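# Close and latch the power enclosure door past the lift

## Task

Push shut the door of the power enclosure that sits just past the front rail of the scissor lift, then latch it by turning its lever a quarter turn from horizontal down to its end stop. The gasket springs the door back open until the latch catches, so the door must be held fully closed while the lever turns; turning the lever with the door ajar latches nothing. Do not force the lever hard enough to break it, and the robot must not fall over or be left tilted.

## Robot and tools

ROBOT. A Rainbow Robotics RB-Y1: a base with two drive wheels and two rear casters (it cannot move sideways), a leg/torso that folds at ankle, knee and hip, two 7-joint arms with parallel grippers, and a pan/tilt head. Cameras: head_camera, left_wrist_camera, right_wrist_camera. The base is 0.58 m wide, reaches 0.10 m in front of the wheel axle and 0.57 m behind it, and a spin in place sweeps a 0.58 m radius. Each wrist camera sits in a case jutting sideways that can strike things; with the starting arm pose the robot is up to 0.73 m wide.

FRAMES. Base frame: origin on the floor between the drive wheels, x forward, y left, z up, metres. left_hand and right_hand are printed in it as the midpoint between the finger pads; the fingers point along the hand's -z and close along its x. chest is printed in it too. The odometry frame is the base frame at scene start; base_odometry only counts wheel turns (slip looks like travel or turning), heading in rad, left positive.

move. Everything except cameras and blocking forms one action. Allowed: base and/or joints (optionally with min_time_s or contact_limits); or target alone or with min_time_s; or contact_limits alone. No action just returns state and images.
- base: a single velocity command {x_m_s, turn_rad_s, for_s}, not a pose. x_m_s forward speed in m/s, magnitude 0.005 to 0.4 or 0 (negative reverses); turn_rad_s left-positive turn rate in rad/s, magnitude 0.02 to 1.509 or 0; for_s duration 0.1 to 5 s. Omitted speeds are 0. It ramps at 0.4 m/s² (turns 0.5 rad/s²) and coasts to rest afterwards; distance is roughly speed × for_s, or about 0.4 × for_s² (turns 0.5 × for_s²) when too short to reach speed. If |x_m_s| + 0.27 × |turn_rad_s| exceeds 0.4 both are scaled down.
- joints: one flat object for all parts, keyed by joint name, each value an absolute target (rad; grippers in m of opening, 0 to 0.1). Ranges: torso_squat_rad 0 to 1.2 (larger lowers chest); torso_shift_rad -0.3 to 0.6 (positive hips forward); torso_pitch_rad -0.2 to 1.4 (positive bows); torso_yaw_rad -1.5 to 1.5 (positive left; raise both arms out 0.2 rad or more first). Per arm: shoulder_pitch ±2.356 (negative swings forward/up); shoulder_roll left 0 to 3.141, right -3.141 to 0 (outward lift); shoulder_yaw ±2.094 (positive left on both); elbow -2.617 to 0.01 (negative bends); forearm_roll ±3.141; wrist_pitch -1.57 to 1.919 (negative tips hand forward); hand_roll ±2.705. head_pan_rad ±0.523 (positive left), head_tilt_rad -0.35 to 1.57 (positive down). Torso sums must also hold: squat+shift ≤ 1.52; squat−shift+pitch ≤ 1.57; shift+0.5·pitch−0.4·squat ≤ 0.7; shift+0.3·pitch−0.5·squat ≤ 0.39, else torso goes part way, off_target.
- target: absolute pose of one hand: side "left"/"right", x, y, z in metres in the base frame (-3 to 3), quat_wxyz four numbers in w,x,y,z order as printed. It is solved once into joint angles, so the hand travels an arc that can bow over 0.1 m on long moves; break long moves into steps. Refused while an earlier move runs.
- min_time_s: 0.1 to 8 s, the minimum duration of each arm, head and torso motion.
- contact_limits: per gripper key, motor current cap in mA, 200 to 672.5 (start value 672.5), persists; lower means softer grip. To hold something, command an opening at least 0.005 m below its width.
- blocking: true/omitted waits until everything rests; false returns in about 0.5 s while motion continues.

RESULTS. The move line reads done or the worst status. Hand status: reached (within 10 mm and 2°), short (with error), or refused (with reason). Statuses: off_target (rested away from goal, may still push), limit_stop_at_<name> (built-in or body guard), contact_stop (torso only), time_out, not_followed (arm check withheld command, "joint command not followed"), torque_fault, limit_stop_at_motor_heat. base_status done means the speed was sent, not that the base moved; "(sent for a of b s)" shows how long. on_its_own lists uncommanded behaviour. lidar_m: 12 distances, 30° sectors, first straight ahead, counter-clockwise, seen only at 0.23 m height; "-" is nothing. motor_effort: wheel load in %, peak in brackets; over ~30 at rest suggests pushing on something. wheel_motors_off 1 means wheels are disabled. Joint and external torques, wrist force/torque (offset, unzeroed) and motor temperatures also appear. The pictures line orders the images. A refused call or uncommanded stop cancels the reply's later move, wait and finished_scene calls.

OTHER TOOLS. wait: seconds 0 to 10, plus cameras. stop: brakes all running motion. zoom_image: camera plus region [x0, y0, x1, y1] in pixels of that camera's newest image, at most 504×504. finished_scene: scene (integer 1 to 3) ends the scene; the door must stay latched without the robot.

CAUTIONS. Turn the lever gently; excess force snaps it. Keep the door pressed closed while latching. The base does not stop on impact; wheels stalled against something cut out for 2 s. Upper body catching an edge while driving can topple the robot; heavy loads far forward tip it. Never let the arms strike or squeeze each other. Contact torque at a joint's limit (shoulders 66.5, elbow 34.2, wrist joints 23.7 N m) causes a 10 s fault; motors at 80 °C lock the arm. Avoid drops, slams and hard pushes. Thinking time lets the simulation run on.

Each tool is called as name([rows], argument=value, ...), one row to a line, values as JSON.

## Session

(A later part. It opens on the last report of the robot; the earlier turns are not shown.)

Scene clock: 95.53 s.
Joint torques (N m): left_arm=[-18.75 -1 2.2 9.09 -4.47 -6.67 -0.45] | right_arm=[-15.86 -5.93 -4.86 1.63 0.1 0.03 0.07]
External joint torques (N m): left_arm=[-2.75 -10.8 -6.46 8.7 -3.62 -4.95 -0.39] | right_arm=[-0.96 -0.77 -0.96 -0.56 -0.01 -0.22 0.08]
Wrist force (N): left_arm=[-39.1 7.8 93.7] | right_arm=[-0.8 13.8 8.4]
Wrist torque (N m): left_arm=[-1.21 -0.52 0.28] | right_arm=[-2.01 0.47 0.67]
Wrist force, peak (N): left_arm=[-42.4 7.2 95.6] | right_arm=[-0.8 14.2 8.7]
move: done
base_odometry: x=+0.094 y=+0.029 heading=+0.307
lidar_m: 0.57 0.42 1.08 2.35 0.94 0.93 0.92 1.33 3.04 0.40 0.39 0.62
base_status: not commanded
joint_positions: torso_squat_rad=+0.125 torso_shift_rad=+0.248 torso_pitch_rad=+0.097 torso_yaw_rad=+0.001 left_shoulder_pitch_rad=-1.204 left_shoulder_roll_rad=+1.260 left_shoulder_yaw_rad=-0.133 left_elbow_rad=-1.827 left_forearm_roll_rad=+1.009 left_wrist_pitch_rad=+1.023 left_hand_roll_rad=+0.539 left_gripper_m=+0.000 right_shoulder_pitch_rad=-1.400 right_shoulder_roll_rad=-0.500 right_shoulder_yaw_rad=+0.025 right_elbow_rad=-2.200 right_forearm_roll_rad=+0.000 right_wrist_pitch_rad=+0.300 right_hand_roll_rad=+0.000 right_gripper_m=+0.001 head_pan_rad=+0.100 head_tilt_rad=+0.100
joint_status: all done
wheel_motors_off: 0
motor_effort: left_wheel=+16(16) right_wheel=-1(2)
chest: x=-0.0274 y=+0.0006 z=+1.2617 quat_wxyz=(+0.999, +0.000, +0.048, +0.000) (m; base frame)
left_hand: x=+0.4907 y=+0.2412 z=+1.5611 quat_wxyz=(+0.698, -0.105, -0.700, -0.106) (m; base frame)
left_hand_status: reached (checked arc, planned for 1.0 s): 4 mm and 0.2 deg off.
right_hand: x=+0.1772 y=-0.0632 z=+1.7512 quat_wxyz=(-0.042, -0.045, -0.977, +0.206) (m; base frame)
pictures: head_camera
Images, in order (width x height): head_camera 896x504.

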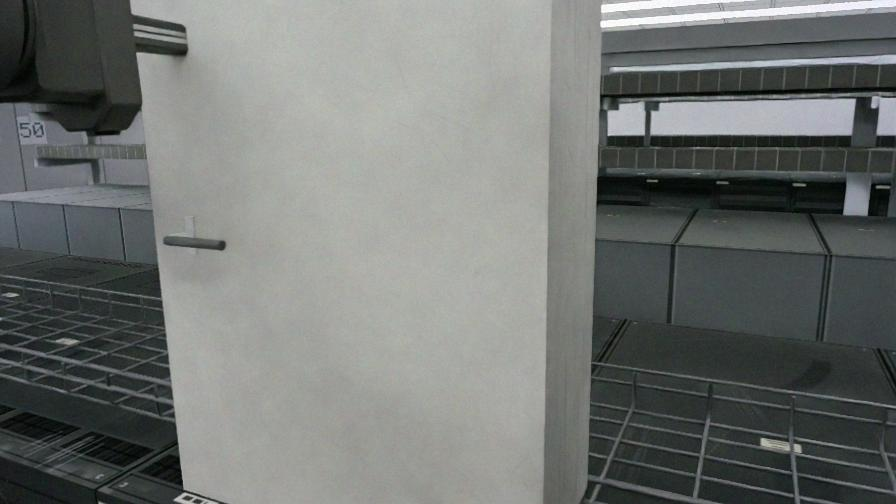

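move(target={"side":"right","x":0.32,"y":0.02,"z":1.46,"quat_wxyz":[0.584,0.140,-0.793,0.103]}, cameras=["head_camera","right_wrist_camera"])

Scene clock: 106.70 s.
Joint torques (N m): left_arm=[-18.89 -0.6 2 9.11 -4.66 -6.72 -0.39] | right_arm=[-15.63 -5.96 -4.64 1.84 0.02 -0.08 0.08]
External joint torques (N m): left_arm=[-2.89 -10.41 -6.66 8.72 -3.8 -4.99 -0.34] | right_arm=[-0.74 -0.79 -0.74 -0.35 -0.1 -0.32 0.09]
Wrist force (N): left_arm=[-39.1 7.9 94.3] | right_arm=[-0.8 13.7 8.5]
Wrist torque (N m): left_arm=[-1.25 -0.52 0.26] | right_arm=[-1.97 0.46 0.66]
Wrist force, peak (N): left_arm=[-39.2 7.7 94.8] | right_arm=[-0.7 14.2 8.5]
move: refused
base_odometry: x=+0.094 y=+0.029 heading=+0.307
lidar_m: 0.57 0.41 1.09 2.35 0.94 0.94 0.92 1.33 3.03 0.39 0.40 0.62
base_status: not commanded
joint_positions: torso_squat_rad=+0.125 torso_shift_rad=+0.248 torso_pitch_rad=+0.097 torso_yaw_rad=+0.001 left_shoulder_pitch_rad=-1.204 left_shoulder_roll_rad=+1.260 left_shoulder_yaw_rad=-0.133 left_elbow_rad=-1.827 left_forearm_roll_rad=+1.009 left_wrist_pitch_rad=+1.023 left_hand_roll_rad=+0.539 left_gripper_m=+0.000 right_shoulder_pitch_rad=-1.400 right_shoulder_roll_rad=-0.500 right_shoulder_yaw_rad=+0.025 right_elbow_rad=-2.200 right_forearm_roll_rad=+0.000 right_wrist_pitch_rad=+0.300 right_hand_roll_rad=+0.000 right_gripper_m=+0.001 head_pan_rad=+0.100 head_tilt_rad=+0.100
joint_status: not commanded
wheel_motors_off: 0
motor_effort: left_wheel=+16(16) right_wheel=+0(2)
chest: x=-0.0274 y=+0.0006 z=+1.2617 quat_wxyz=(+0.999, +0.000, +0.048, +0.000) (m; base frame)
left_hand: x=+0.4907 y=+0.2412 z=+1.5611 quat_wxyz=(+0.698, -0.105, -0.700, -0.106) (m; base frame)
right_hand: x=+0.1772 y=-0.0632 z=+1.7512 quat_wxyz=(-0.042, -0.045, -0.977, +0.206) (m; base frame)
right_hand_status: refused: the posture found for that pose stands 1 mm from the torso (limit 20 mm). Nothing moved. The solve starts from where the arm stands: from another posture it may find a clear one.
pictures: head_camera, right_wrist_camera
Images, in order (width x height): head_camera 896x504, right_wrist_camera 644x364.

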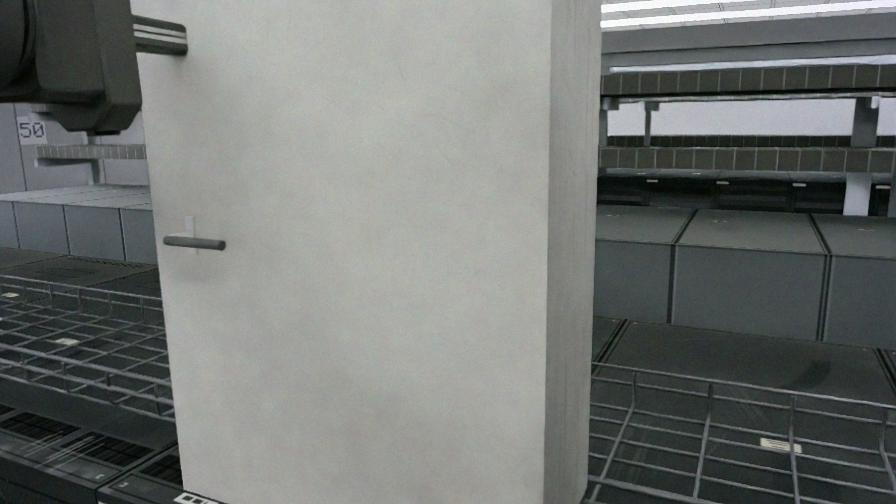

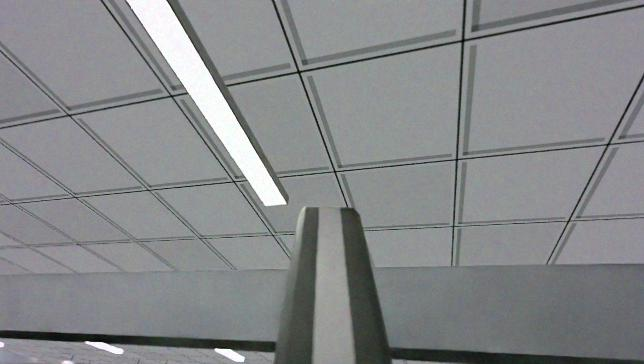

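move(joints={"right_shoulder_pitch_rad":-0.4,"right_shoulder_roll_rad":-0.9,"right_shoulder_yaw_rad":0.0,"right_elbow_rad":-2.4,"right_forearm_roll_rad":-0.6,"right_wrist_pitch_rad":0.4,"right_hand_roll_rad":-0.5}, cameras=["head_camera","right_wrist_camera"])

move(target={"side":"right","x":0.38,"y":0.1,"z":1.43,"quat_wxyz":[0.584,0.140,-0.793,0.103]}, min_time_s=1.5, cameras=["head_camera","right_wrist_camera"])

Scene clock: 114.07 s.
Joint torques (N m): left_arm=[-18.17 -0.37 2.76 7.92 -4.14 -7.17 -0.41] | right_arm=[-13.24 -10.85 -9.02 -3.66 0.91 -1.98 0.25]
External joint torques (N m): left_arm=[-2.16 -10.18 -5.9 7.54 -3.29 -5.44 -0.36] | right_arm=[-1.68 -1.62 -1.54 -0.49 0.39 -0.49 0.2]
Wrist force (N): left_arm=[-39.8 9.7 93.6] | right_arm=[-6.8 11.1 4.7]
Wrist torque (N m): left_arm=[-1.23 -0.52 0.28] | right_arm=[-1.73 0.16 0.63]
Wrist force, peak (N): left_arm=[-40.0 7.9 98.4] | right_arm=[-3.0 14.4 8.4]
move: done
base_odometry: x=+0.094 y=+0.029 heading=+0.307
lidar_m: 0.57 0.41 1.08 2.35 0.94 0.93 0.92 1.33 3.03 0.40 0.40 0.62
base_status: not commanded
joint_positions: torso_squat_rad=+0.125 torso_shift_rad=+0.248 torso_pitch_rad=+0.097 torso_yaw_rad=+0.001 left_shoulder_pitch_rad=-1.205 left_shoulder_roll_rad=+1.259 left_shoulder_yaw_rad=-0.133 left_elbow_rad=-1.827 left_forearm_roll_rad=+1.009 left_wrist_pitch_rad=+1.023 left_hand_roll_rad=+0.539 left_gripper_m=+0.000 right_shoulder_pitch_rad=-0.400 right_shoulder_roll_rad=-0.900 right_shoulder_yaw_rad=+0.000 right_elbow_rad=-2.400 right_forearm_roll_rad=-0.600 right_wrist_pitch_rad=+0.400 right_hand_roll_rad=-0.500 right_gripper_m=+0.001 head_pan_rad=+0.100 head_tilt_rad=+0.100
joint_status: all done
wheel_motors_off: 0
motor_effort: left_wheel=+19(19) right_wheel=+1(1)
chest: x=-0.0274 y=+0.0007 z=+1.2617 quat_wxyz=(+0.999, -0.001, +0.048, +0.000) (m; base frame)
left_hand: x=+0.4908 y=+0.2413 z=+1.5611 quat_wxyz=(+0.698, -0.105, -0.700, -0.106) (m; base frame)
right_hand: x=+0.3922 y=-0.1311 z=+1.4188 quat_wxyz=(+0.531, +0.249, -0.780, +0.220) (m; base frame)
pictures: head_camera, right_wrist_camera
Images, in order (width x height): head_camera 896x504, right_wrist_camera 644x364.

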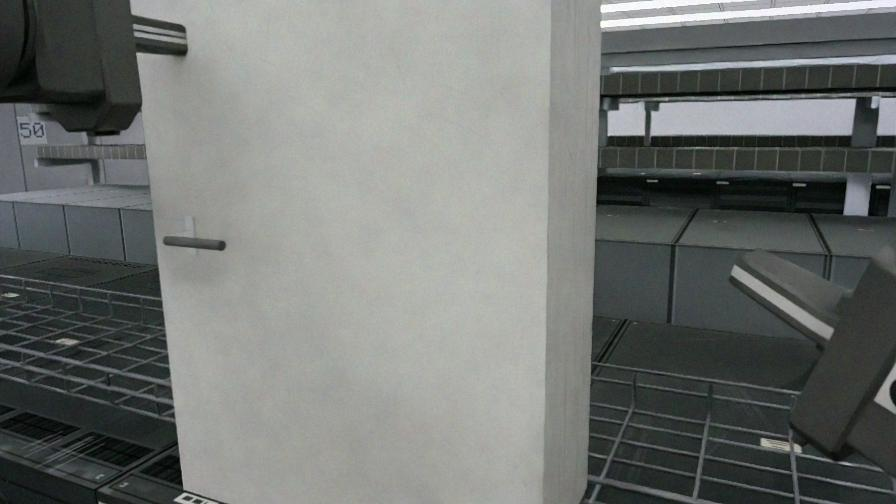

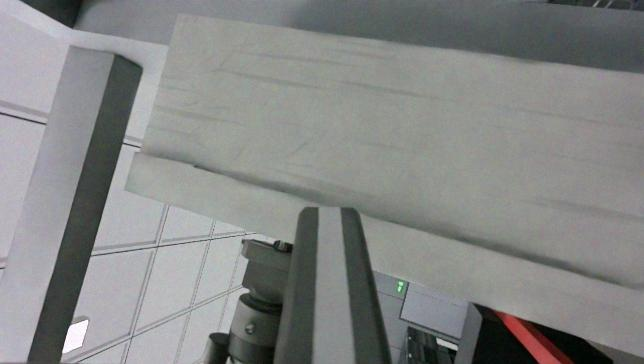

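Scene clock: 124.47 s.
Joint torques (N m): left_arm=[-11.79 2.12 0.71 2.54 -0.4 -1.84 -0.37] | right_arm=[-0.71 22.2 -5.47 -4.09 0.51 -2 0.12]
External joint torques (N m): left_arm=[4.23 -7.63 -7.92 2.17 0.45 -0.12 -0.32] | right_arm=[12.47 30.34 1.93 -0.25 -0.18 -0.53 0.07]
External joint torques when the fault began: right_arm=[12.78 74.98 6.54 0.64 1.24 0.45 -0.39]
Wrist force (N): left_arm=[-12.2 12.4 44.0] | right_arm=[-7.2 11.8 4.5]
Wrist torque (N m): left_arm=[-0.70 -1.59 0.46] | right_arm=[-1.81 0.11 0.65]
Wrist force, peak (N): left_arm=[-40.2 10.4 93.8] | right_arm=[-9.9 13.2 2.4]
move: torque_fault
TORQUE FAULT: right_shoulder_roll_rad reached its load limit. The robot stopped for 10 seconds, dropped its targets and accepts commands again. The stop added 9.4 s to the call.
base_odometry: x=+0.094 y=+0.029 heading=+0.306
lidar_m: 0.57 0.42 1.08 2.35 1.38 0.93 0.92 1.33 3.03 0.39 0.40 0.62
base_status: not commanded
joint_positions: torso_squat_rad=+0.126 torso_shift_rad=+0.248 torso_pitch_rad=+0.095 torso_yaw_rad=+0.000 left_shoulder_pitch_rad=-1.206 left_shoulder_roll_rad=+1.259 left_shoulder_yaw_rad=-0.132 left_elbow_rad=-1.825 left_forearm_roll_rad=+1.008 left_wrist_pitch_rad=+1.021 left_hand_roll_rad=+0.539 left_gripper_m=+0.000 right_shoulder_pitch_rad=-0.512 right_shoulder_roll_rad=-0.801 right_shoulder_yaw_rad=+0.112 right_elbow_rad=-2.345 right_forearm_roll_rad=-0.407 right_wrist_pitch_rad=+0.564 right_hand_roll_rad=-0.550 right_gripper_m=+0.001 head_pan_rad=+0.100 head_tilt_rad=+0.100
joint_status: right_shoulder_pitch_rad torque_fault (moved -0.112 of -0.611); right_shoulder_roll_rad torque_fault (moved +0.099 of +0.900); right_shoulder_yaw_rad torque_fault (moved +0.112 of +0.697); right_elbow_rad torque_fault (moved +0.055 of +0.264); right_forearm_roll_rad torque_fault (moved +0.193 of +1.212); right_wrist_pitch_rad torque_fault (moved +0.164 of +0.886); right_hand_roll_rad torque_fault (moved -0.050 of -0.230)
wheel_motors_off: 0
on_its_own: right_shoulder_pitch_rad is held at -0.508, not at your -1.011, since a torque_fault; right_shoulder_roll_rad is held at -0.793, not at your +0.000, since a torque_fault; right_shoulder_yaw_rad is held at +0.113, not at your +0.697, since a torque_fault; right_elbow_rad is held at -2.345, not at your -2.135, since a torque_fault; right_forearm_roll_rad is held at -0.407, not at your +0.612, since a torque_fault; right_wrist_pitch_rad is held at +0.564, not at your +1.286, since a torque_fault; right_hand_roll_rad is held at -0.550, not at your -0.730, since a torque_fault
motor_effort: left_wheel=+8(19) right_wheel=+10(30)
chest: x=-0.0283 y=+0.0019 z=+1.2618 quat_wxyz=(+0.999, -0.002, +0.048, +0.000) (m; base frame)
left_hand: x=+0.4895 y=+0.2429 z=+1.5626 quat_wxyz=(+0.696, -0.107, -0.702, -0.105) (m; base frame)
right_hand: x=+0.4252 y=-0.1152 z=+1.4013 quat_wxyz=(+0.566, +0.205, -0.772, +0.202) (m; base frame)
right_hand_status: short (checked arc, planned for 1.5 s): torque_fault, 222 mm and 13.9 deg off.
pictures: head_camera, right_wrist_camera
Images, in order (width x height): head_camera 896x504, right_wrist_camera 644x364.

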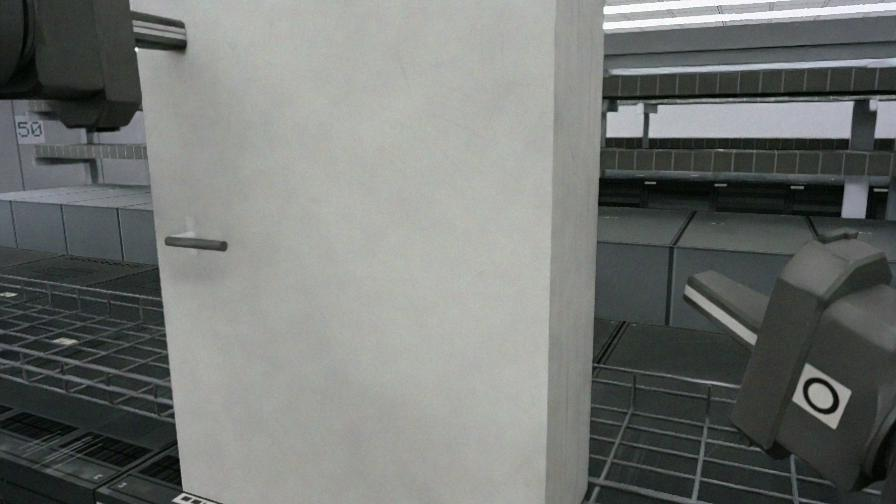

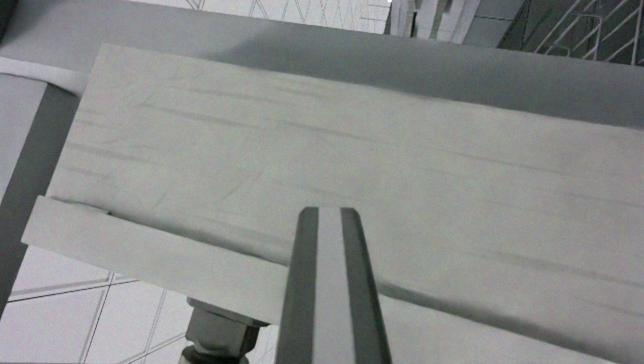

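move(joints={"right_shoulder_pitch_rad":-1.4,"right_shoulder_roll_rad":-0.6,"right_shoulder_yaw_rad":0.1,"right_elbow_rad":-2.35}, cameras=[])

move(joints={"right_shoulder_pitch_rad":-1.35,"right_shoulder_roll_rad":-0.1,"right_shoulder_yaw_rad":0.36,"right_elbow_rad":-2.25,"right_forearm_roll_rad":0.5,"right_wrist_pitch_rad":1.6,"right_hand_roll_rad":-0.4}, cameras=["head_camera","right_wrist_camera"])

Scene clock: 129.57 s.
Joint torques (N m): left_arm=[-11.1 -2.17 -3.88 4.27 -0.56 -3.1 -0.42] | right_arm=[-14.34 -4.39 -5.54 3.02 0.65 -0.35 0.13]
External joint torques (N m): left_arm=[4.89 -11.96 -12.51 3.88 0.29 -1.38 -0.37] | right_arm=[-0.33 0.5 -0.63 -0.17 0.08 -0.05 0.11]
Wrist force (N): left_arm=[-16.1 15.4 75.1] | right_arm=[-4.1 13.9 7.7]
Wrist torque (N m): left_arm=[-0.82 -1.22 0.40] | right_arm=[-1.96 0.26 0.67]
Wrist force, peak (N): left_arm=[-15.4 17.6 82.7] | right_arm=[-4.3 14.9 7.2]
move: done
base_odometry: x=+0.095 y=+0.029 heading=+0.307
lidar_m: 0.57 0.41 1.08 2.35 0.94 0.93 0.92 1.33 3.03 0.40 0.40 0.62
base_status: not commanded
joint_positions: torso_squat_rad=+0.125 torso_shift_rad=+0.248 torso_pitch_rad=+0.097 torso_yaw_rad=+0.001 left_shoulder_pitch_rad=-1.206 left_shoulder_roll_rad=+1.260 left_shoulder_yaw_rad=-0.131 left_elbow_rad=-1.826 left_forearm_roll_rad=+1.008 left_wrist_pitch_rad=+1.022 left_hand_roll_rad=+0.539 left_gripper_m=+0.000 right_shoulder_pitch_rad=-1.400 right_shoulder_roll_rad=-0.600 right_shoulder_yaw_rad=+0.100 right_elbow_rad=-2.350 right_forearm_roll_rad=-0.407 right_wrist_pitch_rad=+0.564 right_hand_roll_rad=-0.550 right_gripper_m=+0.001 head_pan_rad=+0.100 head_tilt_rad=+0.100
joint_status: all done
wheel_motors_off: 0
on_its_own: right_forearm_roll_rad is held at -0.407, not at your +0.612, since a torque_fault; right_wrist_pitch_rad is held at +0.564, not at your +1.286, since a torque_fault; right_hand_roll_rad is held at -0.550, not at your -0.730, since a torque_fault
motor_effort: left_wheel=+15(16) right_wheel=-3(23)
chest: x=-0.0275 y=+0.0007 z=+1.2617 quat_wxyz=(+0.999, -0.001, +0.048, +0.000) (m; base frame)
left_hand: x=+0.4901 y=+0.2417 z=+1.5631 quat_wxyz=(+0.697, -0.105, -0.702, -0.106) (m; base frame)
right_hand: x=+0.1731 y=-0.0022 z=+1.6984 quat_wxyz=(+0.155, +0.322, -0.879, +0.316) (m; base frame)
pictures: none
No camera images: "cameras" was empty.

Scene clock: 130.90 s.
Joint torques (N m): left_arm=[-10.41 -2.6 -4.11 4.86 -0.82 -2.87 -0.35] | right_arm=[-16.44 -3.28 -5.86 -1.02 0.48 -2.25 -0.03]
External joint torques (N m): left_arm=[5.58 -12.39 -12.74 4.46 0.03 -1.14 -0.29] | right_arm=[-0.97 -0.19 -1.43 -0.18 -0.18 -0.69 -0.08]
Wrist force (N): left_arm=[-15.8 13.0 74.6] | right_arm=[-7.2 11.7 5.3]
Wrist torque (N m): left_arm=[-0.85 -1.31 0.42] | right_arm=[-1.80 0.14 0.65]
Wrist force, peak (N): left_arm=[-16.3 16.1 77.9] | right_arm=[-2.3 14.7 7.7]
move: done
base_odometry: x=+0.095 y=+0.029 heading=+0.307
lidar_m: 0.57 0.41 1.08 2.35 0.94 0.93 0.92 1.33 3.03 0.39 0.40 0.62
base_status: not commanded
joint_positions: torso_squat_rad=+0.125 torso_shift_rad=+0.248 torso_pitch_rad=+0.097 torso_yaw_rad=+0.001 left_shoulder_pitch_rad=-1.206 left_shoulder_roll_rad=+1.260 left_shoulder_yaw_rad=-0.131 left_elbow_rad=-1.826 left_forearm_roll_rad=+1.008 left_wrist_pitch_rad=+1.022 left_hand_roll_rad=+0.539 left_gripper_m=+0.000 right_shoulder_pitch_rad=-1.350 right_shoulder_roll_rad=-0.100 right_shoulder_yaw_rad=+0.360 right_elbow_rad=-2.250 right_forearm_roll_rad=+0.500 right_wrist_pitch_rad=+1.600 right_hand_roll_rad=-0.400 right_gripper_m=+0.001 head_pan_rad=+0.100 head_tilt_rad=+0.100
joint_status: all done
wheel_motors_off: 0
motor_effort: left_wheel=+16(16) right_wheel=-4(5)
chest: x=-0.0274 y=+0.0006 z=+1.2617 quat_wxyz=(+0.999, +0.000, +0.048, +0.000) (m; base frame)
left_hand: x=+0.4901 y=+0.2416 z=+1.5632 quat_wxyz=(+0.697, -0.105, -0.702, -0.106) (m; base frame)
right_hand: x=+0.3664 y=-0.0163 z=+1.5665 quat_wxyz=(+0.548, +0.019, -0.835, +0.042) (m; base frame)
pictures: head_camera, right_wrist_camera
Images, in order (width x height): head_camera 896x504, right_wrist_camera 644x364.

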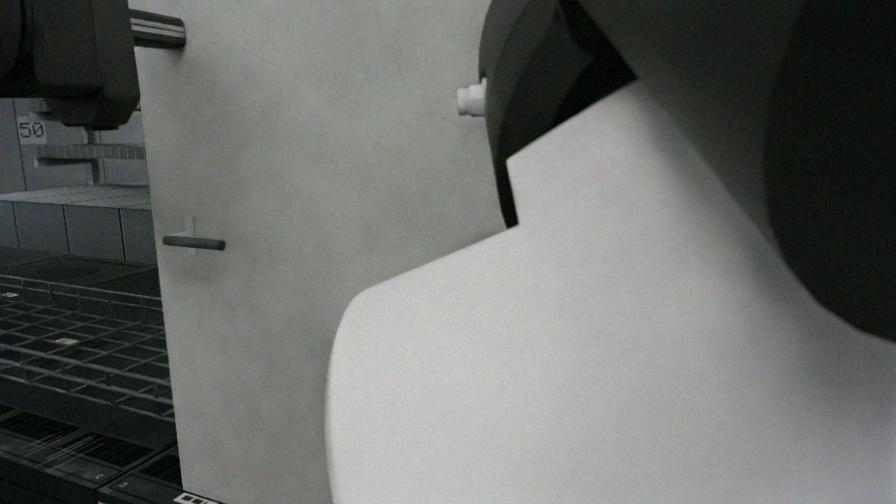

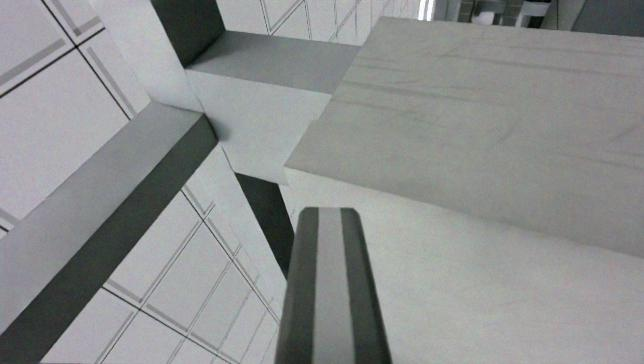

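move(target={"side":"right","x":0.385,"y":0.09,"z":1.47,"quat_wxyz":[0.696,0.123,-0.696,0.123]}, min_time_s=2, cameras=["head_camera","right_wrist_camera"])

Scene clock: 135.70 s.
Joint torques (N m): left_arm=[-10.58 -2.44 -3.95 4.78 -0.9 -2.77 -0.4] | right_arm=[-17.94 -1.36 -5.5 -2.29 0.96 -1.81 -0.33]
External joint torques (N m): left_arm=[5.4 -12.23 -12.59 4.39 -0.05 -1.05 -0.34] | right_arm=[-2.08 1.19 -0.25 0.03 -0.07 -0.24 -0.39]
Wrist force (N): left_arm=[-15.4 13.4 74.4] | right_arm=[-7.5 10.7 2.6]
Wrist torque (N m): left_arm=[-0.92 -1.28 0.42] | right_arm=[-1.68 0.11 0.63]
Wrist force, peak (N): left_arm=[-15.9 15.1 75.6] | right_arm=[-7.0 11.9 5.1]
move: done
base_odometry: x=+0.095 y=+0.029 heading=+0.307
lidar_m: 0.57 0.42 1.08 2.35 0.95 0.93 0.92 1.33 3.04 0.39 0.39 0.62
base_status: not commanded
joint_positions: torso_squat_rad=+0.125 torso_shift_rad=+0.248 torso_pitch_rad=+0.097 torso_yaw_rad=+0.001 left_shoulder_pitch_rad=-1.206 left_shoulder_roll_rad=+1.260 left_shoulder_yaw_rad=-0.131 left_elbow_rad=-1.826 left_forearm_roll_rad=+1.008 left_wrist_pitch_rad=+1.022 left_hand_roll_rad=+0.539 left_gripper_m=+0.000 right_shoulder_pitch_rad=-1.376 right_shoulder_roll_rad=+0.000 right_shoulder_yaw_rad=+0.426 right_elbow_rad=-2.078 right_forearm_roll_rad=+0.186 right_wrist_pitch_rad=+1.729 right_hand_roll_rad=-0.599 right_gripper_m=+0.001 head_pan_rad=+0.100 head_tilt_rad=+0.100
joint_status: all done
wheel_motors_off: 0
motor_effort: left_wheel=+16(16) right_wheel=-4(5)
chest: x=-0.0274 y=+0.0006 z=+1.2617 quat_wxyz=(+0.999, +0.000, +0.048, +0.000) (m; base frame)
left_hand: x=+0.4901 y=+0.2416 z=+1.5632 quat_wxyz=(+0.697, -0.105, -0.702, -0.106) (m; base frame)
right_hand: x=+0.3851 y=+0.0898 z=+1.4699 quat_wxyz=(+0.696, +0.123, -0.696, +0.123) (m; base frame)
right_hand_status: reached (checked arc, planned for 2.0 s): 0 mm and 0.0 deg off.
pictures: head_camera, right_wrist_camera
Images, in order (width x height): head_camera 896x504, right_wrist_camera 644x364.

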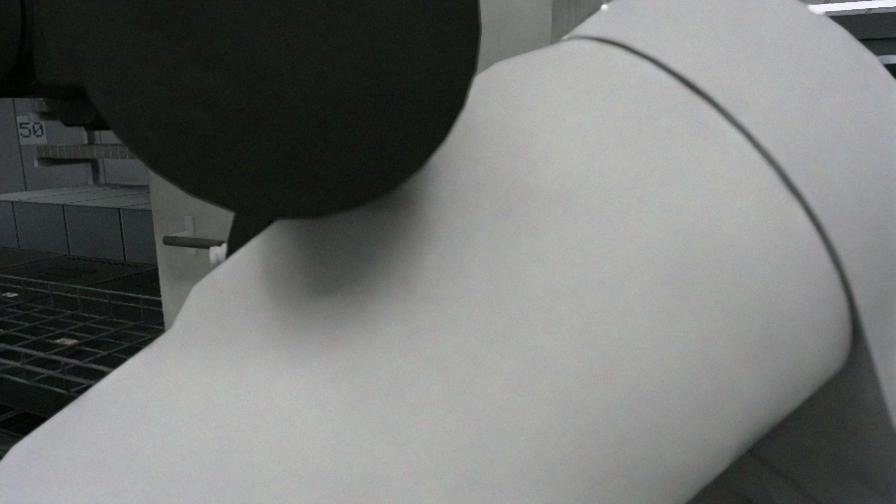

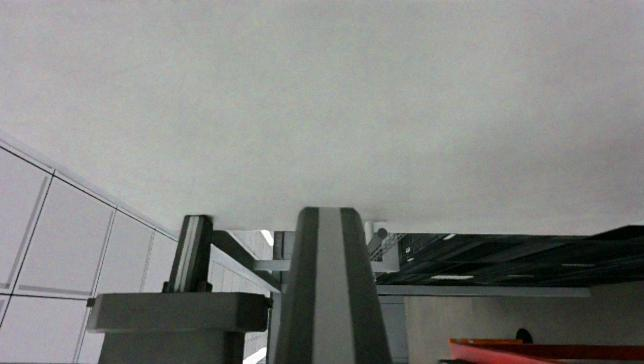

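move(target={"side":"right","x":0.43,"y":0.165,"z":1.478,"quat_wxyz":[0.696,0.123,-0.696,0.123]}, min_time_s=1.5, cameras=["right_wrist_camera"])

Scene clock: 139.47 s.
Joint torques (N m): left_arm=[-10.69 -2.51 -3.92 5.01 -0.83 -2.53 -0.33] | right_arm=[-19.01 -5.21 -6.88 -3.14 1.43 -1.81 -0.24]
External joint torques (N m): left_arm=[5.3 -12.3 -12.55 4.62 0.03 -0.8 -0.28] | right_arm=[-1.5 -0.1 -0.05 0.22 0.04 -0.5 -0.29]
Wrist force (N): left_arm=[-15.3 12.9 75.2] | right_arm=[-7.4 10.8 2.7]
Wrist torque (N m): left_arm=[-0.98 -1.31 0.43] | right_arm=[-1.70 0.11 0.65]
Wrist force, peak (N): left_arm=[-15.7 14.1 76.3] | right_arm=[-8.0 11.4 2.5]
move: done
base_odometry: x=+0.095 y=+0.029 heading=+0.307
lidar_m: 0.57 0.42 1.09 2.35 0.94 0.93 0.92 1.33 3.03 0.40 0.40 0.62
base_status: not commanded
joint_positions: torso_squat_rad=+0.125 torso_shift_rad=+0.248 torso_pitch_rad=+0.097 torso_yaw_rad=+0.001 left_shoulder_pitch_rad=-1.206 left_shoulder_roll_rad=+1.260 left_shoulder_yaw_rad=-0.131 left_elbow_rad=-1.826 left_forearm_roll_rad=+1.008 left_wrist_pitch_rad=+1.022 left_hand_roll_rad=+0.539 left_gripper_m=+0.000 right_shoulder_pitch_rad=-1.581 right_shoulder_roll_rad=+0.000 right_shoulder_yaw_rad=+0.516 right_elbow_rad=-1.646 right_forearm_roll_rad=+0.138 right_wrist_pitch_rad=+1.501 right_hand_roll_rad=-0.816 right_gripper_m=+0.001 head_pan_rad=+0.100 head_tilt_rad=+0.100
joint_status: all done
wheel_motors_off: 0
motor_effort: left_wheel=+16(16) right_wheel=-4(5)
chest: x=-0.0274 y=+0.0006 z=+1.2617 quat_wxyz=(+0.999, +0.000, +0.048, +0.000) (m; base frame)
left_hand: x=+0.4901 y=+0.2415 z=+1.5632 quat_wxyz=(+0.696, -0.105, -0.702, -0.106) (m; base frame)
right_hand: x=+0.4301 y=+0.1648 z=+1.4780 quat_wxyz=(+0.696, +0.123, -0.696, +0.123) (m; base frame)
right_hand_status: reached (checked arc, planned for 1.5 s): 0 mm and 0.0 deg off.
pictures: right_wrist_camera
Images, in order (width x height): right_wrist_camera 644x364.

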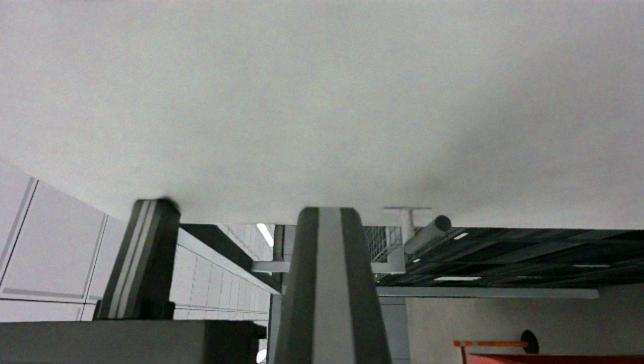

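move(target={"side":"right","x":0.464,"y":0.2,"z":1.478,"quat_wxyz":[0.696,0.123,-0.696,0.123]}, min_time_s=1.5, cameras=["head_camera","right_wrist_camera"])

Scene clock: 141.60 s.
Joint torques (N m): left_arm=[-10.62 -2.19 -4.06 5.02 -0.82 -2.59 -0.45] | right_arm=[-19.13 -4.75 -6.92 -3.18 1.39 -1.64 -0.16]
External joint torques (N m): left_arm=[5.36 -11.99 -12.7 4.63 0.04 -0.86 -0.4] | right_arm=[-1.62 0.36 -0.09 0.18 -0.01 -0.33 -0.21]
Wrist force (N): left_arm=[-15.4 13.2 75.0] | right_arm=[-7.6 10.8 2.9]
Wrist torque (N m): left_arm=[-0.96 -1.32 0.43] | right_arm=[-1.67 0.11 0.66]
Wrist force, peak (N): left_arm=[-15.5 13.0 75.3] | right_arm=[-7.8 11.5 2.5]
move: refused
base_odometry: x=+0.095 y=+0.029 heading=+0.307
lidar_m: 0.57 0.42 1.09 2.35 0.95 0.93 0.92 1.33 3.04 0.39 0.39 0.62
base_status: not commanded
joint_positions: torso_squat_rad=+0.125 torso_shift_rad=+0.248 torso_pitch_rad=+0.097 torso_yaw_rad=+0.001 left_shoulder_pitch_rad=-1.206 left_shoulder_roll_rad=+1.260 left_shoulder_yaw_rad=-0.131 left_elbow_rad=-1.826 left_forearm_roll_rad=+1.008 left_wrist_pitch_rad=+1.022 left_hand_roll_rad=+0.539 left_gripper_m=+0.000 right_shoulder_pitch_rad=-1.581 right_shoulder_roll_rad=+0.000 right_shoulder_yaw_rad=+0.516 right_elbow_rad=-1.646 right_forearm_roll_rad=+0.138 right_wrist_pitch_rad=+1.501 right_hand_roll_rad=-0.816 right_gripper_m=+0.001 head_pan_rad=+0.100 head_tilt_rad=+0.100
joint_status: not commanded
wheel_motors_off: 0
motor_effort: left_wheel=+16(16) right_wheel=-1(5)
chest: x=-0.0274 y=+0.0006 z=+1.2617 quat_wxyz=(+0.999, +0.000, +0.048, +0.000) (m; base frame)
left_hand: x=+0.4901 y=+0.2415 z=+1.5632 quat_wxyz=(+0.696, -0.105, -0.702, -0.106) (m; base frame)
right_hand: x=+0.4301 y=+0.1648 z=+1.4780 quat_wxyz=(+0.696, +0.123, -0.696, +0.123) (m; base frame)
right_hand_status: refused: the posture found for that pose stands 17 mm from the other arm (limit 20 mm). Nothing moved. The solve starts from where the arm stands: from another posture it may find a clear one.
pictures: head_camera, right_wrist_camera
Images, in order (width x height): head_camera 896x504, right_wrist_camera 644x364.

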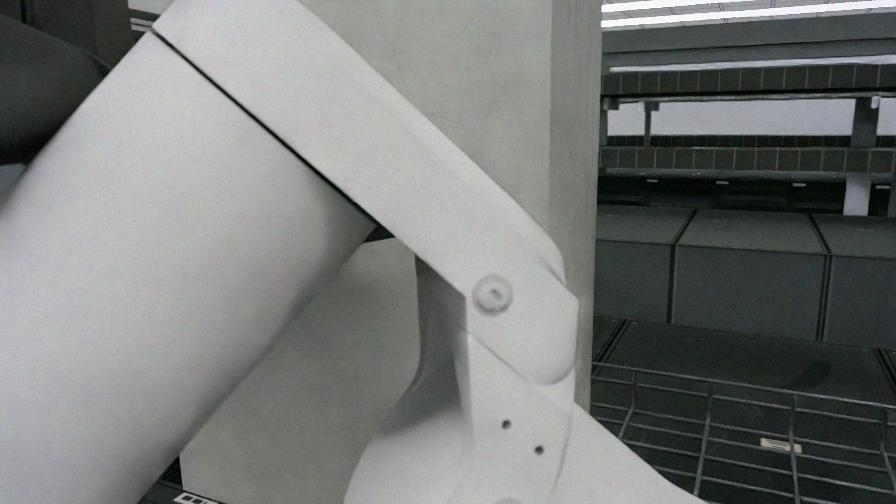

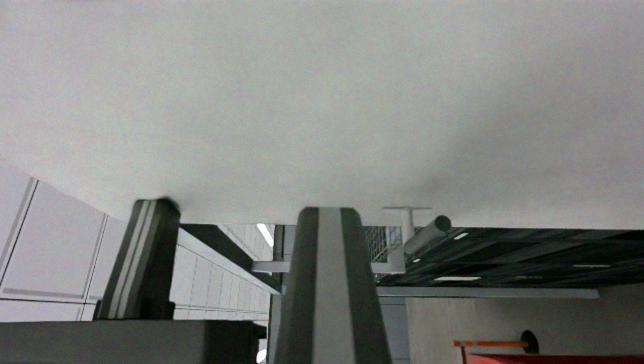

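move(target={"side":"right","x":0.45,"y":0.185,"z":1.462,"quat_wxyz":[0.584,0.140,-0.793,0.103]}, min_time_s=1.5, cameras=["right_wrist_camera"])

Scene clock: 145.47 s.
Joint torques (N m): left_arm=[-10.43 -2.6 -3.89 5.02 -0.88 -2.59 -0.38] | right_arm=[-18.94 -5.3 -8.27 -3.96 2 -1.28 -0.17]
External joint torques (N m): left_arm=[5.56 -12.39 -12.52 4.62 -0.02 -0.87 -0.33] | right_arm=[-0.74 -1.65 -0.4 0.15 0.51 -0.48 -0.22]
Wrist force (N): left_arm=[-15.6 12.7 74.8] | right_arm=[-7.4 11.2 4.7]
Wrist torque (N m): left_arm=[-0.93 -1.34 0.41] | right_arm=[-1.78 0.07 0.64]
Wrist force, peak (N): left_arm=[-14.8 12.9 76.4] | right_arm=[-7.4 11.2 4.7]
move: done
base_odometry: x=+0.095 y=+0.029 heading=+0.307
lidar_m: 0.57 0.41 1.08 2.35 0.94 0.93 0.93 1.32 3.04 0.40 0.39 0.62
base_status: not commanded
joint_positions: torso_squat_rad=+0.125 torso_shift_rad=+0.248 torso_pitch_rad=+0.097 torso_yaw_rad=+0.001 left_shoulder_pitch_rad=-1.206 left_shoulder_roll_rad=+1.260 left_shoulder_yaw_rad=-0.131 left_elbow_rad=-1.826 left_forearm_roll_rad=+1.008 left_wrist_pitch_rad=+1.022 left_hand_roll_rad=+0.539 left_gripper_m=+0.000 right_shoulder_pitch_rad=-1.461 right_shoulder_roll_rad=-0.024 right_shoulder_yaw_rad=+0.736 right_elbow_rad=-1.550 right_forearm_roll_rad=+0.499 right_wrist_pitch_rad=+1.188 right_hand_roll_rad=-1.114 right_gripper_m=+0.001 head_pan_rad=+0.100 head_tilt_rad=+0.100
joint_status: all done
wheel_motors_off: 0
motor_effort: left_wheel=+16(16) right_wheel=-3(4)
chest: x=-0.0274 y=+0.0006 z=+1.2617 quat_wxyz=(+0.999, +0.000, +0.048, +0.000) (m; base frame)
left_hand: x=+0.4901 y=+0.2415 z=+1.5632 quat_wxyz=(+0.696, -0.105, -0.702, -0.106) (m; base frame)
right_hand: x=+0.4496 y=+0.1851 z=+1.4620 quat_wxyz=(+0.584, +0.140, -0.793, +0.104) (m; base frame)
right_hand_status: reached (checked arc, planned for 1.5 s): 0 mm and 0.1 deg off.
pictures: right_wrist_camera
Images, in order (width x height): right_wrist_camera 644x364.

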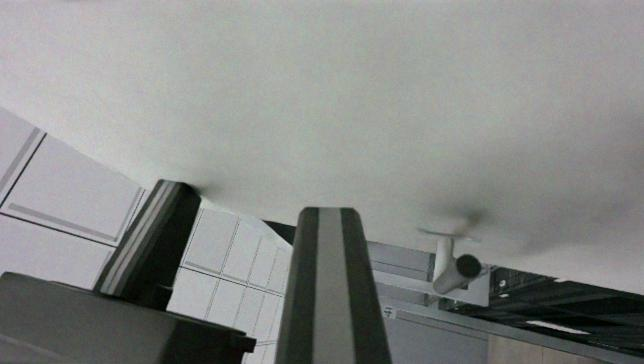

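move(target={"side":"right","x":0.466,"y":0.202,"z":1.466,"quat_wxyz":[0.584,0.140,-0.793,0.103]}, min_time_s=1.2, cameras=["right_wrist_camera"])

move(target={"side":"right","x":0.466,"y":0.202,"z":1.448,"quat_wxyz":[0.584,0.140,-0.793,0.103]}, min_time_s=1.2, cameras=["right_wrist_camera"])

Scene clock: 149.20 s.
Joint torques (N m): left_arm=[-10.36 -2.54 -4.07 5.11 -0.78 -2.57 -0.39] | right_arm=[-21.32 -4.52 -7.67 -4.06 1.58 -1.21 -0.19]
External joint torques (N m): left_arm=[5.63 -12.33 -12.7 4.72 0.07 -0.85 -0.33] | right_arm=[-2.61 0.26 0.1 0.05 0.08 -0.52 -0.24]
Wrist force (N): left_arm=[-14.9 12.2 75.2] | right_arm=[-7.4 10.8 4.3]
Wrist torque (N m): left_arm=[-0.91 -1.30 0.42] | right_arm=[-1.73 0.12 0.65]
Wrist force, peak (N): left_arm=[-15.1 12.6 76.3] | right_arm=[-7.6 11.2 4.5]
move: done
base_odometry: x=+0.095 y=+0.029 heading=+0.307
lidar_m: 0.57 0.41 1.09 2.35 0.94 0.93 0.92 1.32 3.03 0.40 0.39 0.62
base_status: not commanded
joint_positions: torso_squat_rad=+0.125 torso_shift_rad=+0.248 torso_pitch_rad=+0.097 torso_yaw_rad=+0.001 left_shoulder_pitch_rad=-1.206 left_shoulder_roll_rad=+1.260 left_shoulder_yaw_rad=-0.131 left_elbow_rad=-1.826 left_forearm_roll_rad=+1.008 left_wrist_pitch_rad=+1.022 left_hand_roll_rad=+0.539 left_gripper_m=+0.000 right_shoulder_pitch_rad=-1.536 right_shoulder_roll_rad=+0.000 right_shoulder_yaw_rad=+0.740 right_elbow_rad=-1.398 right_forearm_roll_rad=+0.495 right_wrist_pitch_rad=+1.129 right_hand_roll_rad=-1.184 right_gripper_m=+0.001 head_pan_rad=+0.100 head_tilt_rad=+0.100
joint_status: all done
wheel_motors_off: 0
motor_effort: left_wheel=+16(16) right_wheel=-3(4)
chest: x=-0.0274 y=+0.0006 z=+1.2617 quat_wxyz=(+0.999, +0.000, +0.048, +0.000) (m; base frame)
left_hand: x=+0.4901 y=+0.2415 z=+1.5632 quat_wxyz=(+0.696, -0.105, -0.702, -0.106) (m; base frame)
right_hand: x=+0.4660 y=+0.2014 z=+1.4660 quat_wxyz=(+0.584, +0.140, -0.793, +0.103) (m; base frame)
right_hand_status: reached (checked arc, planned for 1.2 s): 1 mm and 0.0 deg off.
pictures: right_wrist_camera
Images, in order (width x height): right_wrist_camera 644x364.

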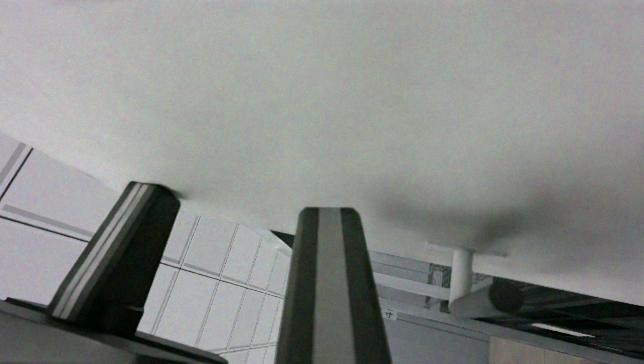

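Scene clock: 150.73 s.
Joint torques (N m): left_arm=[-10.46 -2.47 -3.74 5.08 -0.74 -2.55 -0.38] | right_arm=[-18.98 -3.61 -8.14 -4.87 2.09 -1.16 -0.24]
External joint torques (N m): left_arm=[5.53 -12.27 -12.38 4.69 0.11 -0.83 -0.32] | right_arm=[-0.3 0.63 -0.27 -0.64 0.57 -0.53 -0.29]
Wrist force (N): left_arm=[-15.1 12.2 75.6] | right_arm=[-7.2 10.6 4.5]
Wrist torque (N m): left_arm=[-0.88 -1.32 0.43] | right_arm=[-1.71 0.14 0.66]
Wrist force, peak (N): left_arm=[-14.9 12.6 75.8] | right_arm=[-7.6 11.0 4.7]
move: done
base_odometry: x=+0.095 y=+0.029 heading=+0.307
lidar_m: 0.57 0.41 1.09 2.36 0.94 0.93 0.92 1.32 3.03 0.39 0.39 0.62
base_status: not commanded
joint_positions: torso_squat_rad=+0.125 torso_shift_rad=+0.248 torso_pitch_rad=+0.097 torso_yaw_rad=+0.001 left_shoulder_pitch_rad=-1.206 left_shoulder_roll_rad=+1.260 left_shoulder_yaw_rad=-0.131 left_elbow_rad=-1.826 left_forearm_roll_rad=+1.008 left_wrist_pitch_rad=+1.022 left_hand_roll_rad=+0.539 left_gripper_m=+0.000 right_shoulder_pitch_rad=-1.501 right_shoulder_roll_rad=+0.000 right_shoulder_yaw_rad=+0.776 right_elbow_rad=-1.407 right_forearm_roll_rad=+0.527 right_wrist_pitch_rad=+1.128 right_hand_roll_rad=-1.217 right_gripper_m=+0.001 head_pan_rad=+0.100 head_tilt_rad=+0.100
joint_status: all done
wheel_motors_off: 0
motor_effort: left_wheel=+16(16) right_wheel=-3(5)
chest: x=-0.0274 y=+0.0006 z=+1.2617 quat_wxyz=(+0.999, +0.000, +0.048, +0.000) (m; base frame)
left_hand: x=+0.4901 y=+0.2415 z=+1.5632 quat_wxyz=(+0.696, -0.105, -0.702, -0.106) (m; base frame)
right_hand: x=+0.4662 y=+0.2023 z=+1.4484 quat_wxyz=(+0.585, +0.140, -0.792, +0.104) (m; base frame)
right_hand_status: reached (checked arc, planned for 1.2 s): 1 mm and 0.1 deg off.
pictures: right_wrist_camera
Images, in order (width x height): right_wrist_camera 644x364.

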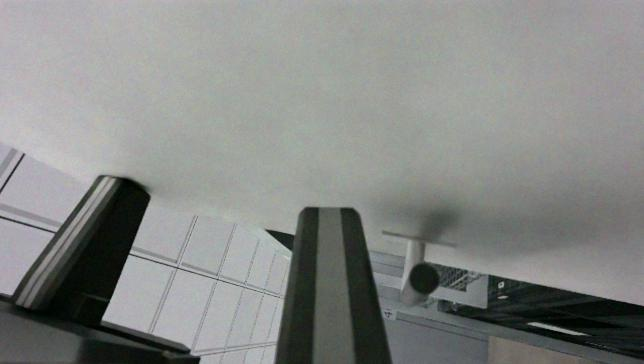

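move(target={"side":"right","x":0.470,"y":0.216,"z":1.452,"quat_wxyz":[0.584,0.140,-0.793,0.103]}, min_time_s=1, cameras=["right_wrist_camera"])

move(target={"side":"right","x":0.470,"y":0.216,"z":1.435,"quat_wxyz":[0.584,0.140,-0.793,0.103]}, min_time_s=1.2, cameras=["right_wrist_camera"])

Scene clock: 157.37 s.
Joint torques (N m): left_arm=[-10.29 -2.69 -3.99 5.05 -0.89 -2.56 -0.41] | right_arm=[-21.13 -5.24 -8.05 -3.56 1.59 -0.88 -0.2]
External joint torques (N m): left_arm=[5.7 -12.48 -12.63 4.66 -0.03 -0.83 -0.36] | right_arm=[-2.27 0.28 0.03 0.06 0.03 -0.4 -0.25]
Wrist force (N): left_arm=[-15.1 12.0 75.0] | right_arm=[-7.0 10.8 4.4]
Wrist torque (N m): left_arm=[-0.93 -1.31 0.44] | right_arm=[-1.70 0.15 0.65]
Wrist force, peak (N): left_arm=[-15.0 12.0 76.3] | right_arm=[-7.4 11.3 4.6]
move: done
base_odometry: x=+0.095 y=+0.029 heading=+0.307
lidar_m: 0.57 0.42 1.09 2.36 0.95 0.93 0.92 1.33 3.03 0.39 0.39 0.62
base_status: not commanded
joint_positions: torso_squat_rad=+0.125 torso_shift_rad=+0.248 torso_pitch_rad=+0.097 torso_yaw_rad=+0.001 left_shoulder_pitch_rad=-1.206 left_shoulder_roll_rad=+1.260 left_shoulder_yaw_rad=-0.131 left_elbow_rad=-1.826 left_forearm_roll_rad=+1.008 left_wrist_pitch_rad=+1.022 left_hand_roll_rad=+0.539 left_gripper_m=+0.000 right_shoulder_pitch_rad=-1.587 right_shoulder_roll_rad=+0.000 right_shoulder_yaw_rad=+0.826 right_elbow_rad=-1.314 right_forearm_roll_rad=+0.491 right_wrist_pitch_rad=+1.128 right_hand_roll_rad=-1.301 right_gripper_m=+0.001 head_pan_rad=+0.100 head_tilt_rad=+0.100
joint_status: all done
wheel_motors_off: 0
motor_effort: left_wheel=+16(16) right_wheel=-2(5)
chest: x=-0.0274 y=+0.0006 z=+1.2617 quat_wxyz=(+0.999, +0.000, +0.048, +0.000) (m; base frame)
left_hand: x=+0.4901 y=+0.2415 z=+1.5632 quat_wxyz=(+0.696, -0.105, -0.702, -0.106) (m; base frame)
right_hand: x=+0.4702 y=+0.2156 z=+1.4520 quat_wxyz=(+0.584, +0.140, -0.793, +0.103) (m; base frame)
right_hand_status: reached (checked arc, planned for 1.0 s): 0 mm and 0.0 deg off.
pictures: right_wrist_camera
Images, in order (width x height): right_wrist_camera 644x364.

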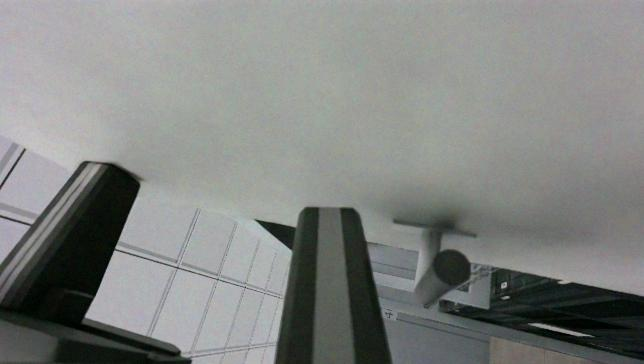

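Scene clock: 158.90 s.
Joint torques (N m): left_arm=[-10.51 -2.56 -4.05 5.17 -0.88 -2.62 -0.42] | right_arm=[-14.03 -4.75 -6.42 -2.37 0.25 0.27 -0.42]
External joint torques (N m): left_arm=[5.47 -12.35 -12.69 4.78 -0.02 -0.89 -0.36] | right_arm=[4.8 0.33 1.77 1.3 -1.31 0.69 -0.47]
Wrist force (N): left_arm=[-15.8 13.3 71.9] | right_arm=[1.1 11.9 1.9]
Wrist torque (N m): left_arm=[-0.88 -1.30 0.43] | right_arm=[-1.66 0.03 0.73]
Wrist force, peak (N): left_arm=[-14.7 12.2 75.7] | right_arm=[-7.3 11.2 4.6]
move: done
base_odometry: x=+0.095 y=+0.029 heading=+0.307
lidar_m: 0.57 0.42 1.09 2.35 0.94 0.93 0.92 1.33 3.04 0.39 0.39 0.62
base_status: not commanded
joint_positions: torso_squat_rad=+0.125 torso_shift_rad=+0.248 torso_pitch_rad=+0.097 torso_yaw_rad=+0.001 left_shoulder_pitch_rad=-1.206 left_shoulder_roll_rad=+1.260 left_shoulder_yaw_rad=-0.131 left_elbow_rad=-1.826 left_forearm_roll_rad=+1.008 left_wrist_pitch_rad=+1.022 left_hand_roll_rad=+0.539 left_gripper_m=+0.000 right_shoulder_pitch_rad=-1.558 right_shoulder_roll_rad=+0.000 right_shoulder_yaw_rad=+0.861 right_elbow_rad=-1.320 right_forearm_roll_rad=+0.519 right_wrist_pitch_rad=+1.131 right_hand_roll_rad=-1.336 right_gripper_m=+0.001 head_pan_rad=+0.100 head_tilt_rad=+0.100
joint_status: all done
wheel_motors_off: 0
motor_effort: left_wheel=+16(16) right_wheel=-2(5)
chest: x=-0.0274 y=+0.0006 z=+1.2617 quat_wxyz=(+0.999, +0.000, +0.048, +0.000) (m; base frame)
left_hand: x=+0.4901 y=+0.2415 z=+1.5632 quat_wxyz=(+0.696, -0.105, -0.702, -0.106) (m; base frame)
right_hand: x=+0.4698 y=+0.2164 z=+1.4362 quat_wxyz=(+0.584, +0.141, -0.793, +0.104) (m; base frame)
right_hand_status: reached (checked arc, planned for 1.2 s): 1 mm and 0.1 deg off.
pictures: right_wrist_camera
Images, in order (width x height): right_wrist_camera 644x364.

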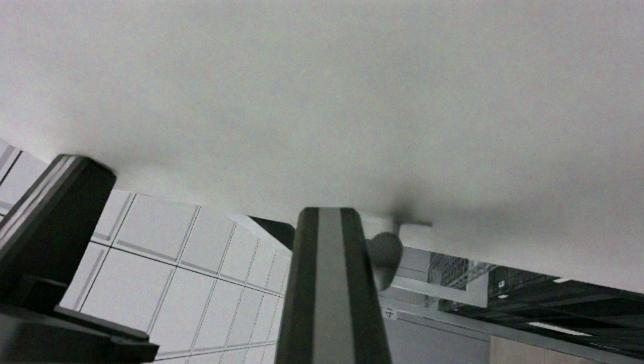

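move(target={"side":"right","x":0.470,"y":0.215,"z":1.421,"quat_wxyz":[0.584,0.140,-0.793,0.103]}, min_time_s=1.5, cameras=["right_wrist_camera"])

move(target={"side":"right","x":0.469,"y":0.213,"z":1.409,"quat_wxyz":[0.584,0.140,-0.793,0.103]}, min_time_s=1.5, cameras=["right_wrist_camera"])

Scene clock: 165.50 s.
Joint torques (N m): left_arm=[-10.6 -2.49 -3.01 4.21 -0.7 -3.14 -0.35] | right_arm=[-7.95 -3.93 -1.94 -0.02 -2.98 0.7 -0.11]
External joint torques (N m): left_arm=[5.39 -12.28 -11.64 3.82 0.15 -1.42 -0.29] | right_arm=[10.84 0.72 6.32 3.72 -4.56 1.08 -0.16]
Wrist force (N): left_arm=[-17.5 15.9 68.8] | right_arm=[13.7 10.7 -0.2]
Wrist torque (N m): left_arm=[-0.77 -1.30 0.41] | right_arm=[-1.73 -0.46 0.47]
Wrist force, peak (N): left_arm=[-15.8 13.2 72.4] | right_arm=[14.7 12.6 -2.0]
move: done
base_odometry: x=+0.095 y=+0.029 heading=+0.307
lidar_m: 0.57 0.42 1.09 2.35 0.94 0.93 0.92 1.33 3.03 0.39 0.39 0.62
base_status: not commanded
joint_positions: torso_squat_rad=+0.125 torso_shift_rad=+0.248 torso_pitch_rad=+0.096 torso_yaw_rad=+0.001 left_shoulder_pitch_rad=-1.206 left_shoulder_roll_rad=+1.260 left_shoulder_yaw_rad=-0.132 left_elbow_rad=-1.826 left_forearm_roll_rad=+1.008 left_wrist_pitch_rad=+1.022 left_hand_roll_rad=+0.539 left_gripper_m=+0.000 right_shoulder_pitch_rad=-1.530 right_shoulder_roll_rad=-0.001 right_shoulder_yaw_rad=+0.887 right_elbow_rad=-1.330 right_forearm_roll_rad=+0.547 right_wrist_pitch_rad=+1.134 right_hand_roll_rad=-1.363 right_gripper_m=+0.001 head_pan_rad=+0.100 head_tilt_rad=+0.100
joint_status: all done
wheel_motors_off: 0
motor_effort: left_wheel=+16(16) right_wheel=-3(5)
chest: x=-0.0275 y=+0.0005 z=+1.2617 quat_wxyz=(+0.999, +0.000, +0.048, +0.000) (m; base frame)
left_hand: x=+0.4901 y=+0.2414 z=+1.5632 quat_wxyz=(+0.697, -0.105, -0.702, -0.106) (m; base frame)
right_hand: x=+0.4693 y=+0.2155 z=+1.4236 quat_wxyz=(+0.583, +0.141, -0.794, +0.103) (m; base frame)
right_hand_status: reached (checked arc, planned for 1.5 s): 3 mm and 0.2 deg off.
pictures: right_wrist_camera
Images, in order (width x height): right_wrist_camera 644x364.

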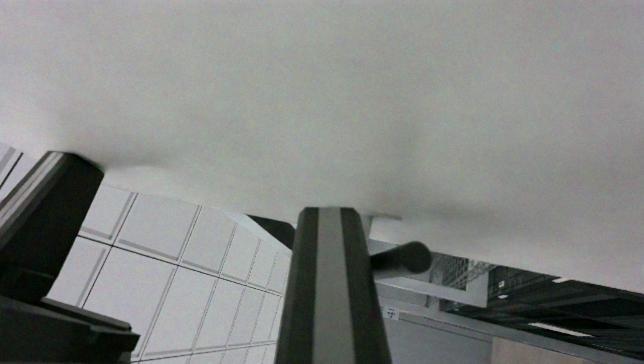

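Scene clock: 167.33 s.
Joint torques (N m): left_arm=[-10.37 -2.39 -3.42 3.98 -0.52 -3.32 -0.36] | right_arm=[-14.08 -0.19 -2.77 -4.02 -1.18 -1.69 -0.2]
External joint torques (N m): left_arm=[5.62 -12.18 -12.06 3.59 0.34 -1.6 -0.31] | right_arm=[4.69 4 5.54 -0.18 -2.76 -1.35 -0.25]
Wrist force (N): left_arm=[-18.0 16.4 76.3] | right_arm=[4.9 3.8 2.0]
Wrist torque (N m): left_arm=[-0.78 -1.25 0.36] | right_arm=[-1.92 -0.15 0.60]
Wrist force, peak (N): left_arm=[-17.6 16.8 77.5] | right_arm=[13.8 11.4 0.2]
move: done
base_odometry: x=+0.095 y=+0.029 heading=+0.307
lidar_m: 0.57 0.42 1.08 2.34 0.95 0.93 0.92 1.33 3.04 0.40 0.40 0.62
base_status: not commanded
joint_positions: torso_squat_rad=+0.125 torso_shift_rad=+0.248 torso_pitch_rad=+0.096 torso_yaw_rad=+0.001 left_shoulder_pitch_rad=-1.206 left_shoulder_roll_rad=+1.260 left_shoulder_yaw_rad=-0.132 left_elbow_rad=-1.826 left_forearm_roll_rad=+1.008 left_wrist_pitch_rad=+1.022 left_hand_roll_rad=+0.539 left_gripper_m=+0.000 right_shoulder_pitch_rad=-1.500 right_shoulder_roll_rad=-0.006 right_shoulder_yaw_rad=+0.911 right_elbow_rad=-1.344 right_forearm_roll_rad=+0.570 right_wrist_pitch_rad=+1.140 right_hand_roll_rad=-1.382 right_gripper_m=+0.001 head_pan_rad=+0.100 head_tilt_rad=+0.100
joint_status: all done
wheel_motors_off: 0
motor_effort: left_wheel=+16(16) right_wheel=-2(4)
chest: x=-0.0275 y=+0.0005 z=+1.2617 quat_wxyz=(+0.999, +0.000, +0.048, +0.000) (m; base frame)
left_hand: x=+0.4901 y=+0.2414 z=+1.5632 quat_wxyz=(+0.697, -0.105, -0.702, -0.106) (m; base frame)
right_hand: x=+0.4695 y=+0.2128 z=+1.4105 quat_wxyz=(+0.584, +0.140, -0.793, +0.102) (m; base frame)
right_hand_status: reached (checked arc, planned for 1.5 s): 2 mm and 0.1 deg off.
pictures: right_wrist_camera
Images, in order (width x height): right_wrist_camera 644x364.

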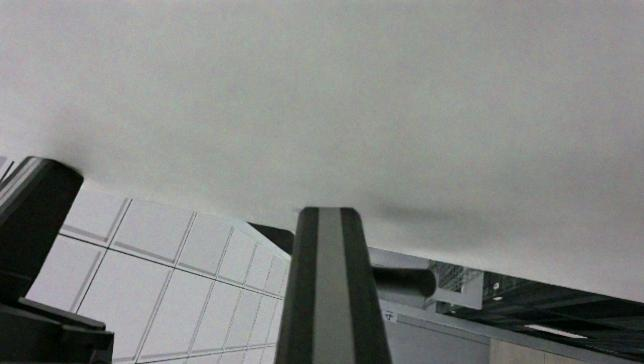

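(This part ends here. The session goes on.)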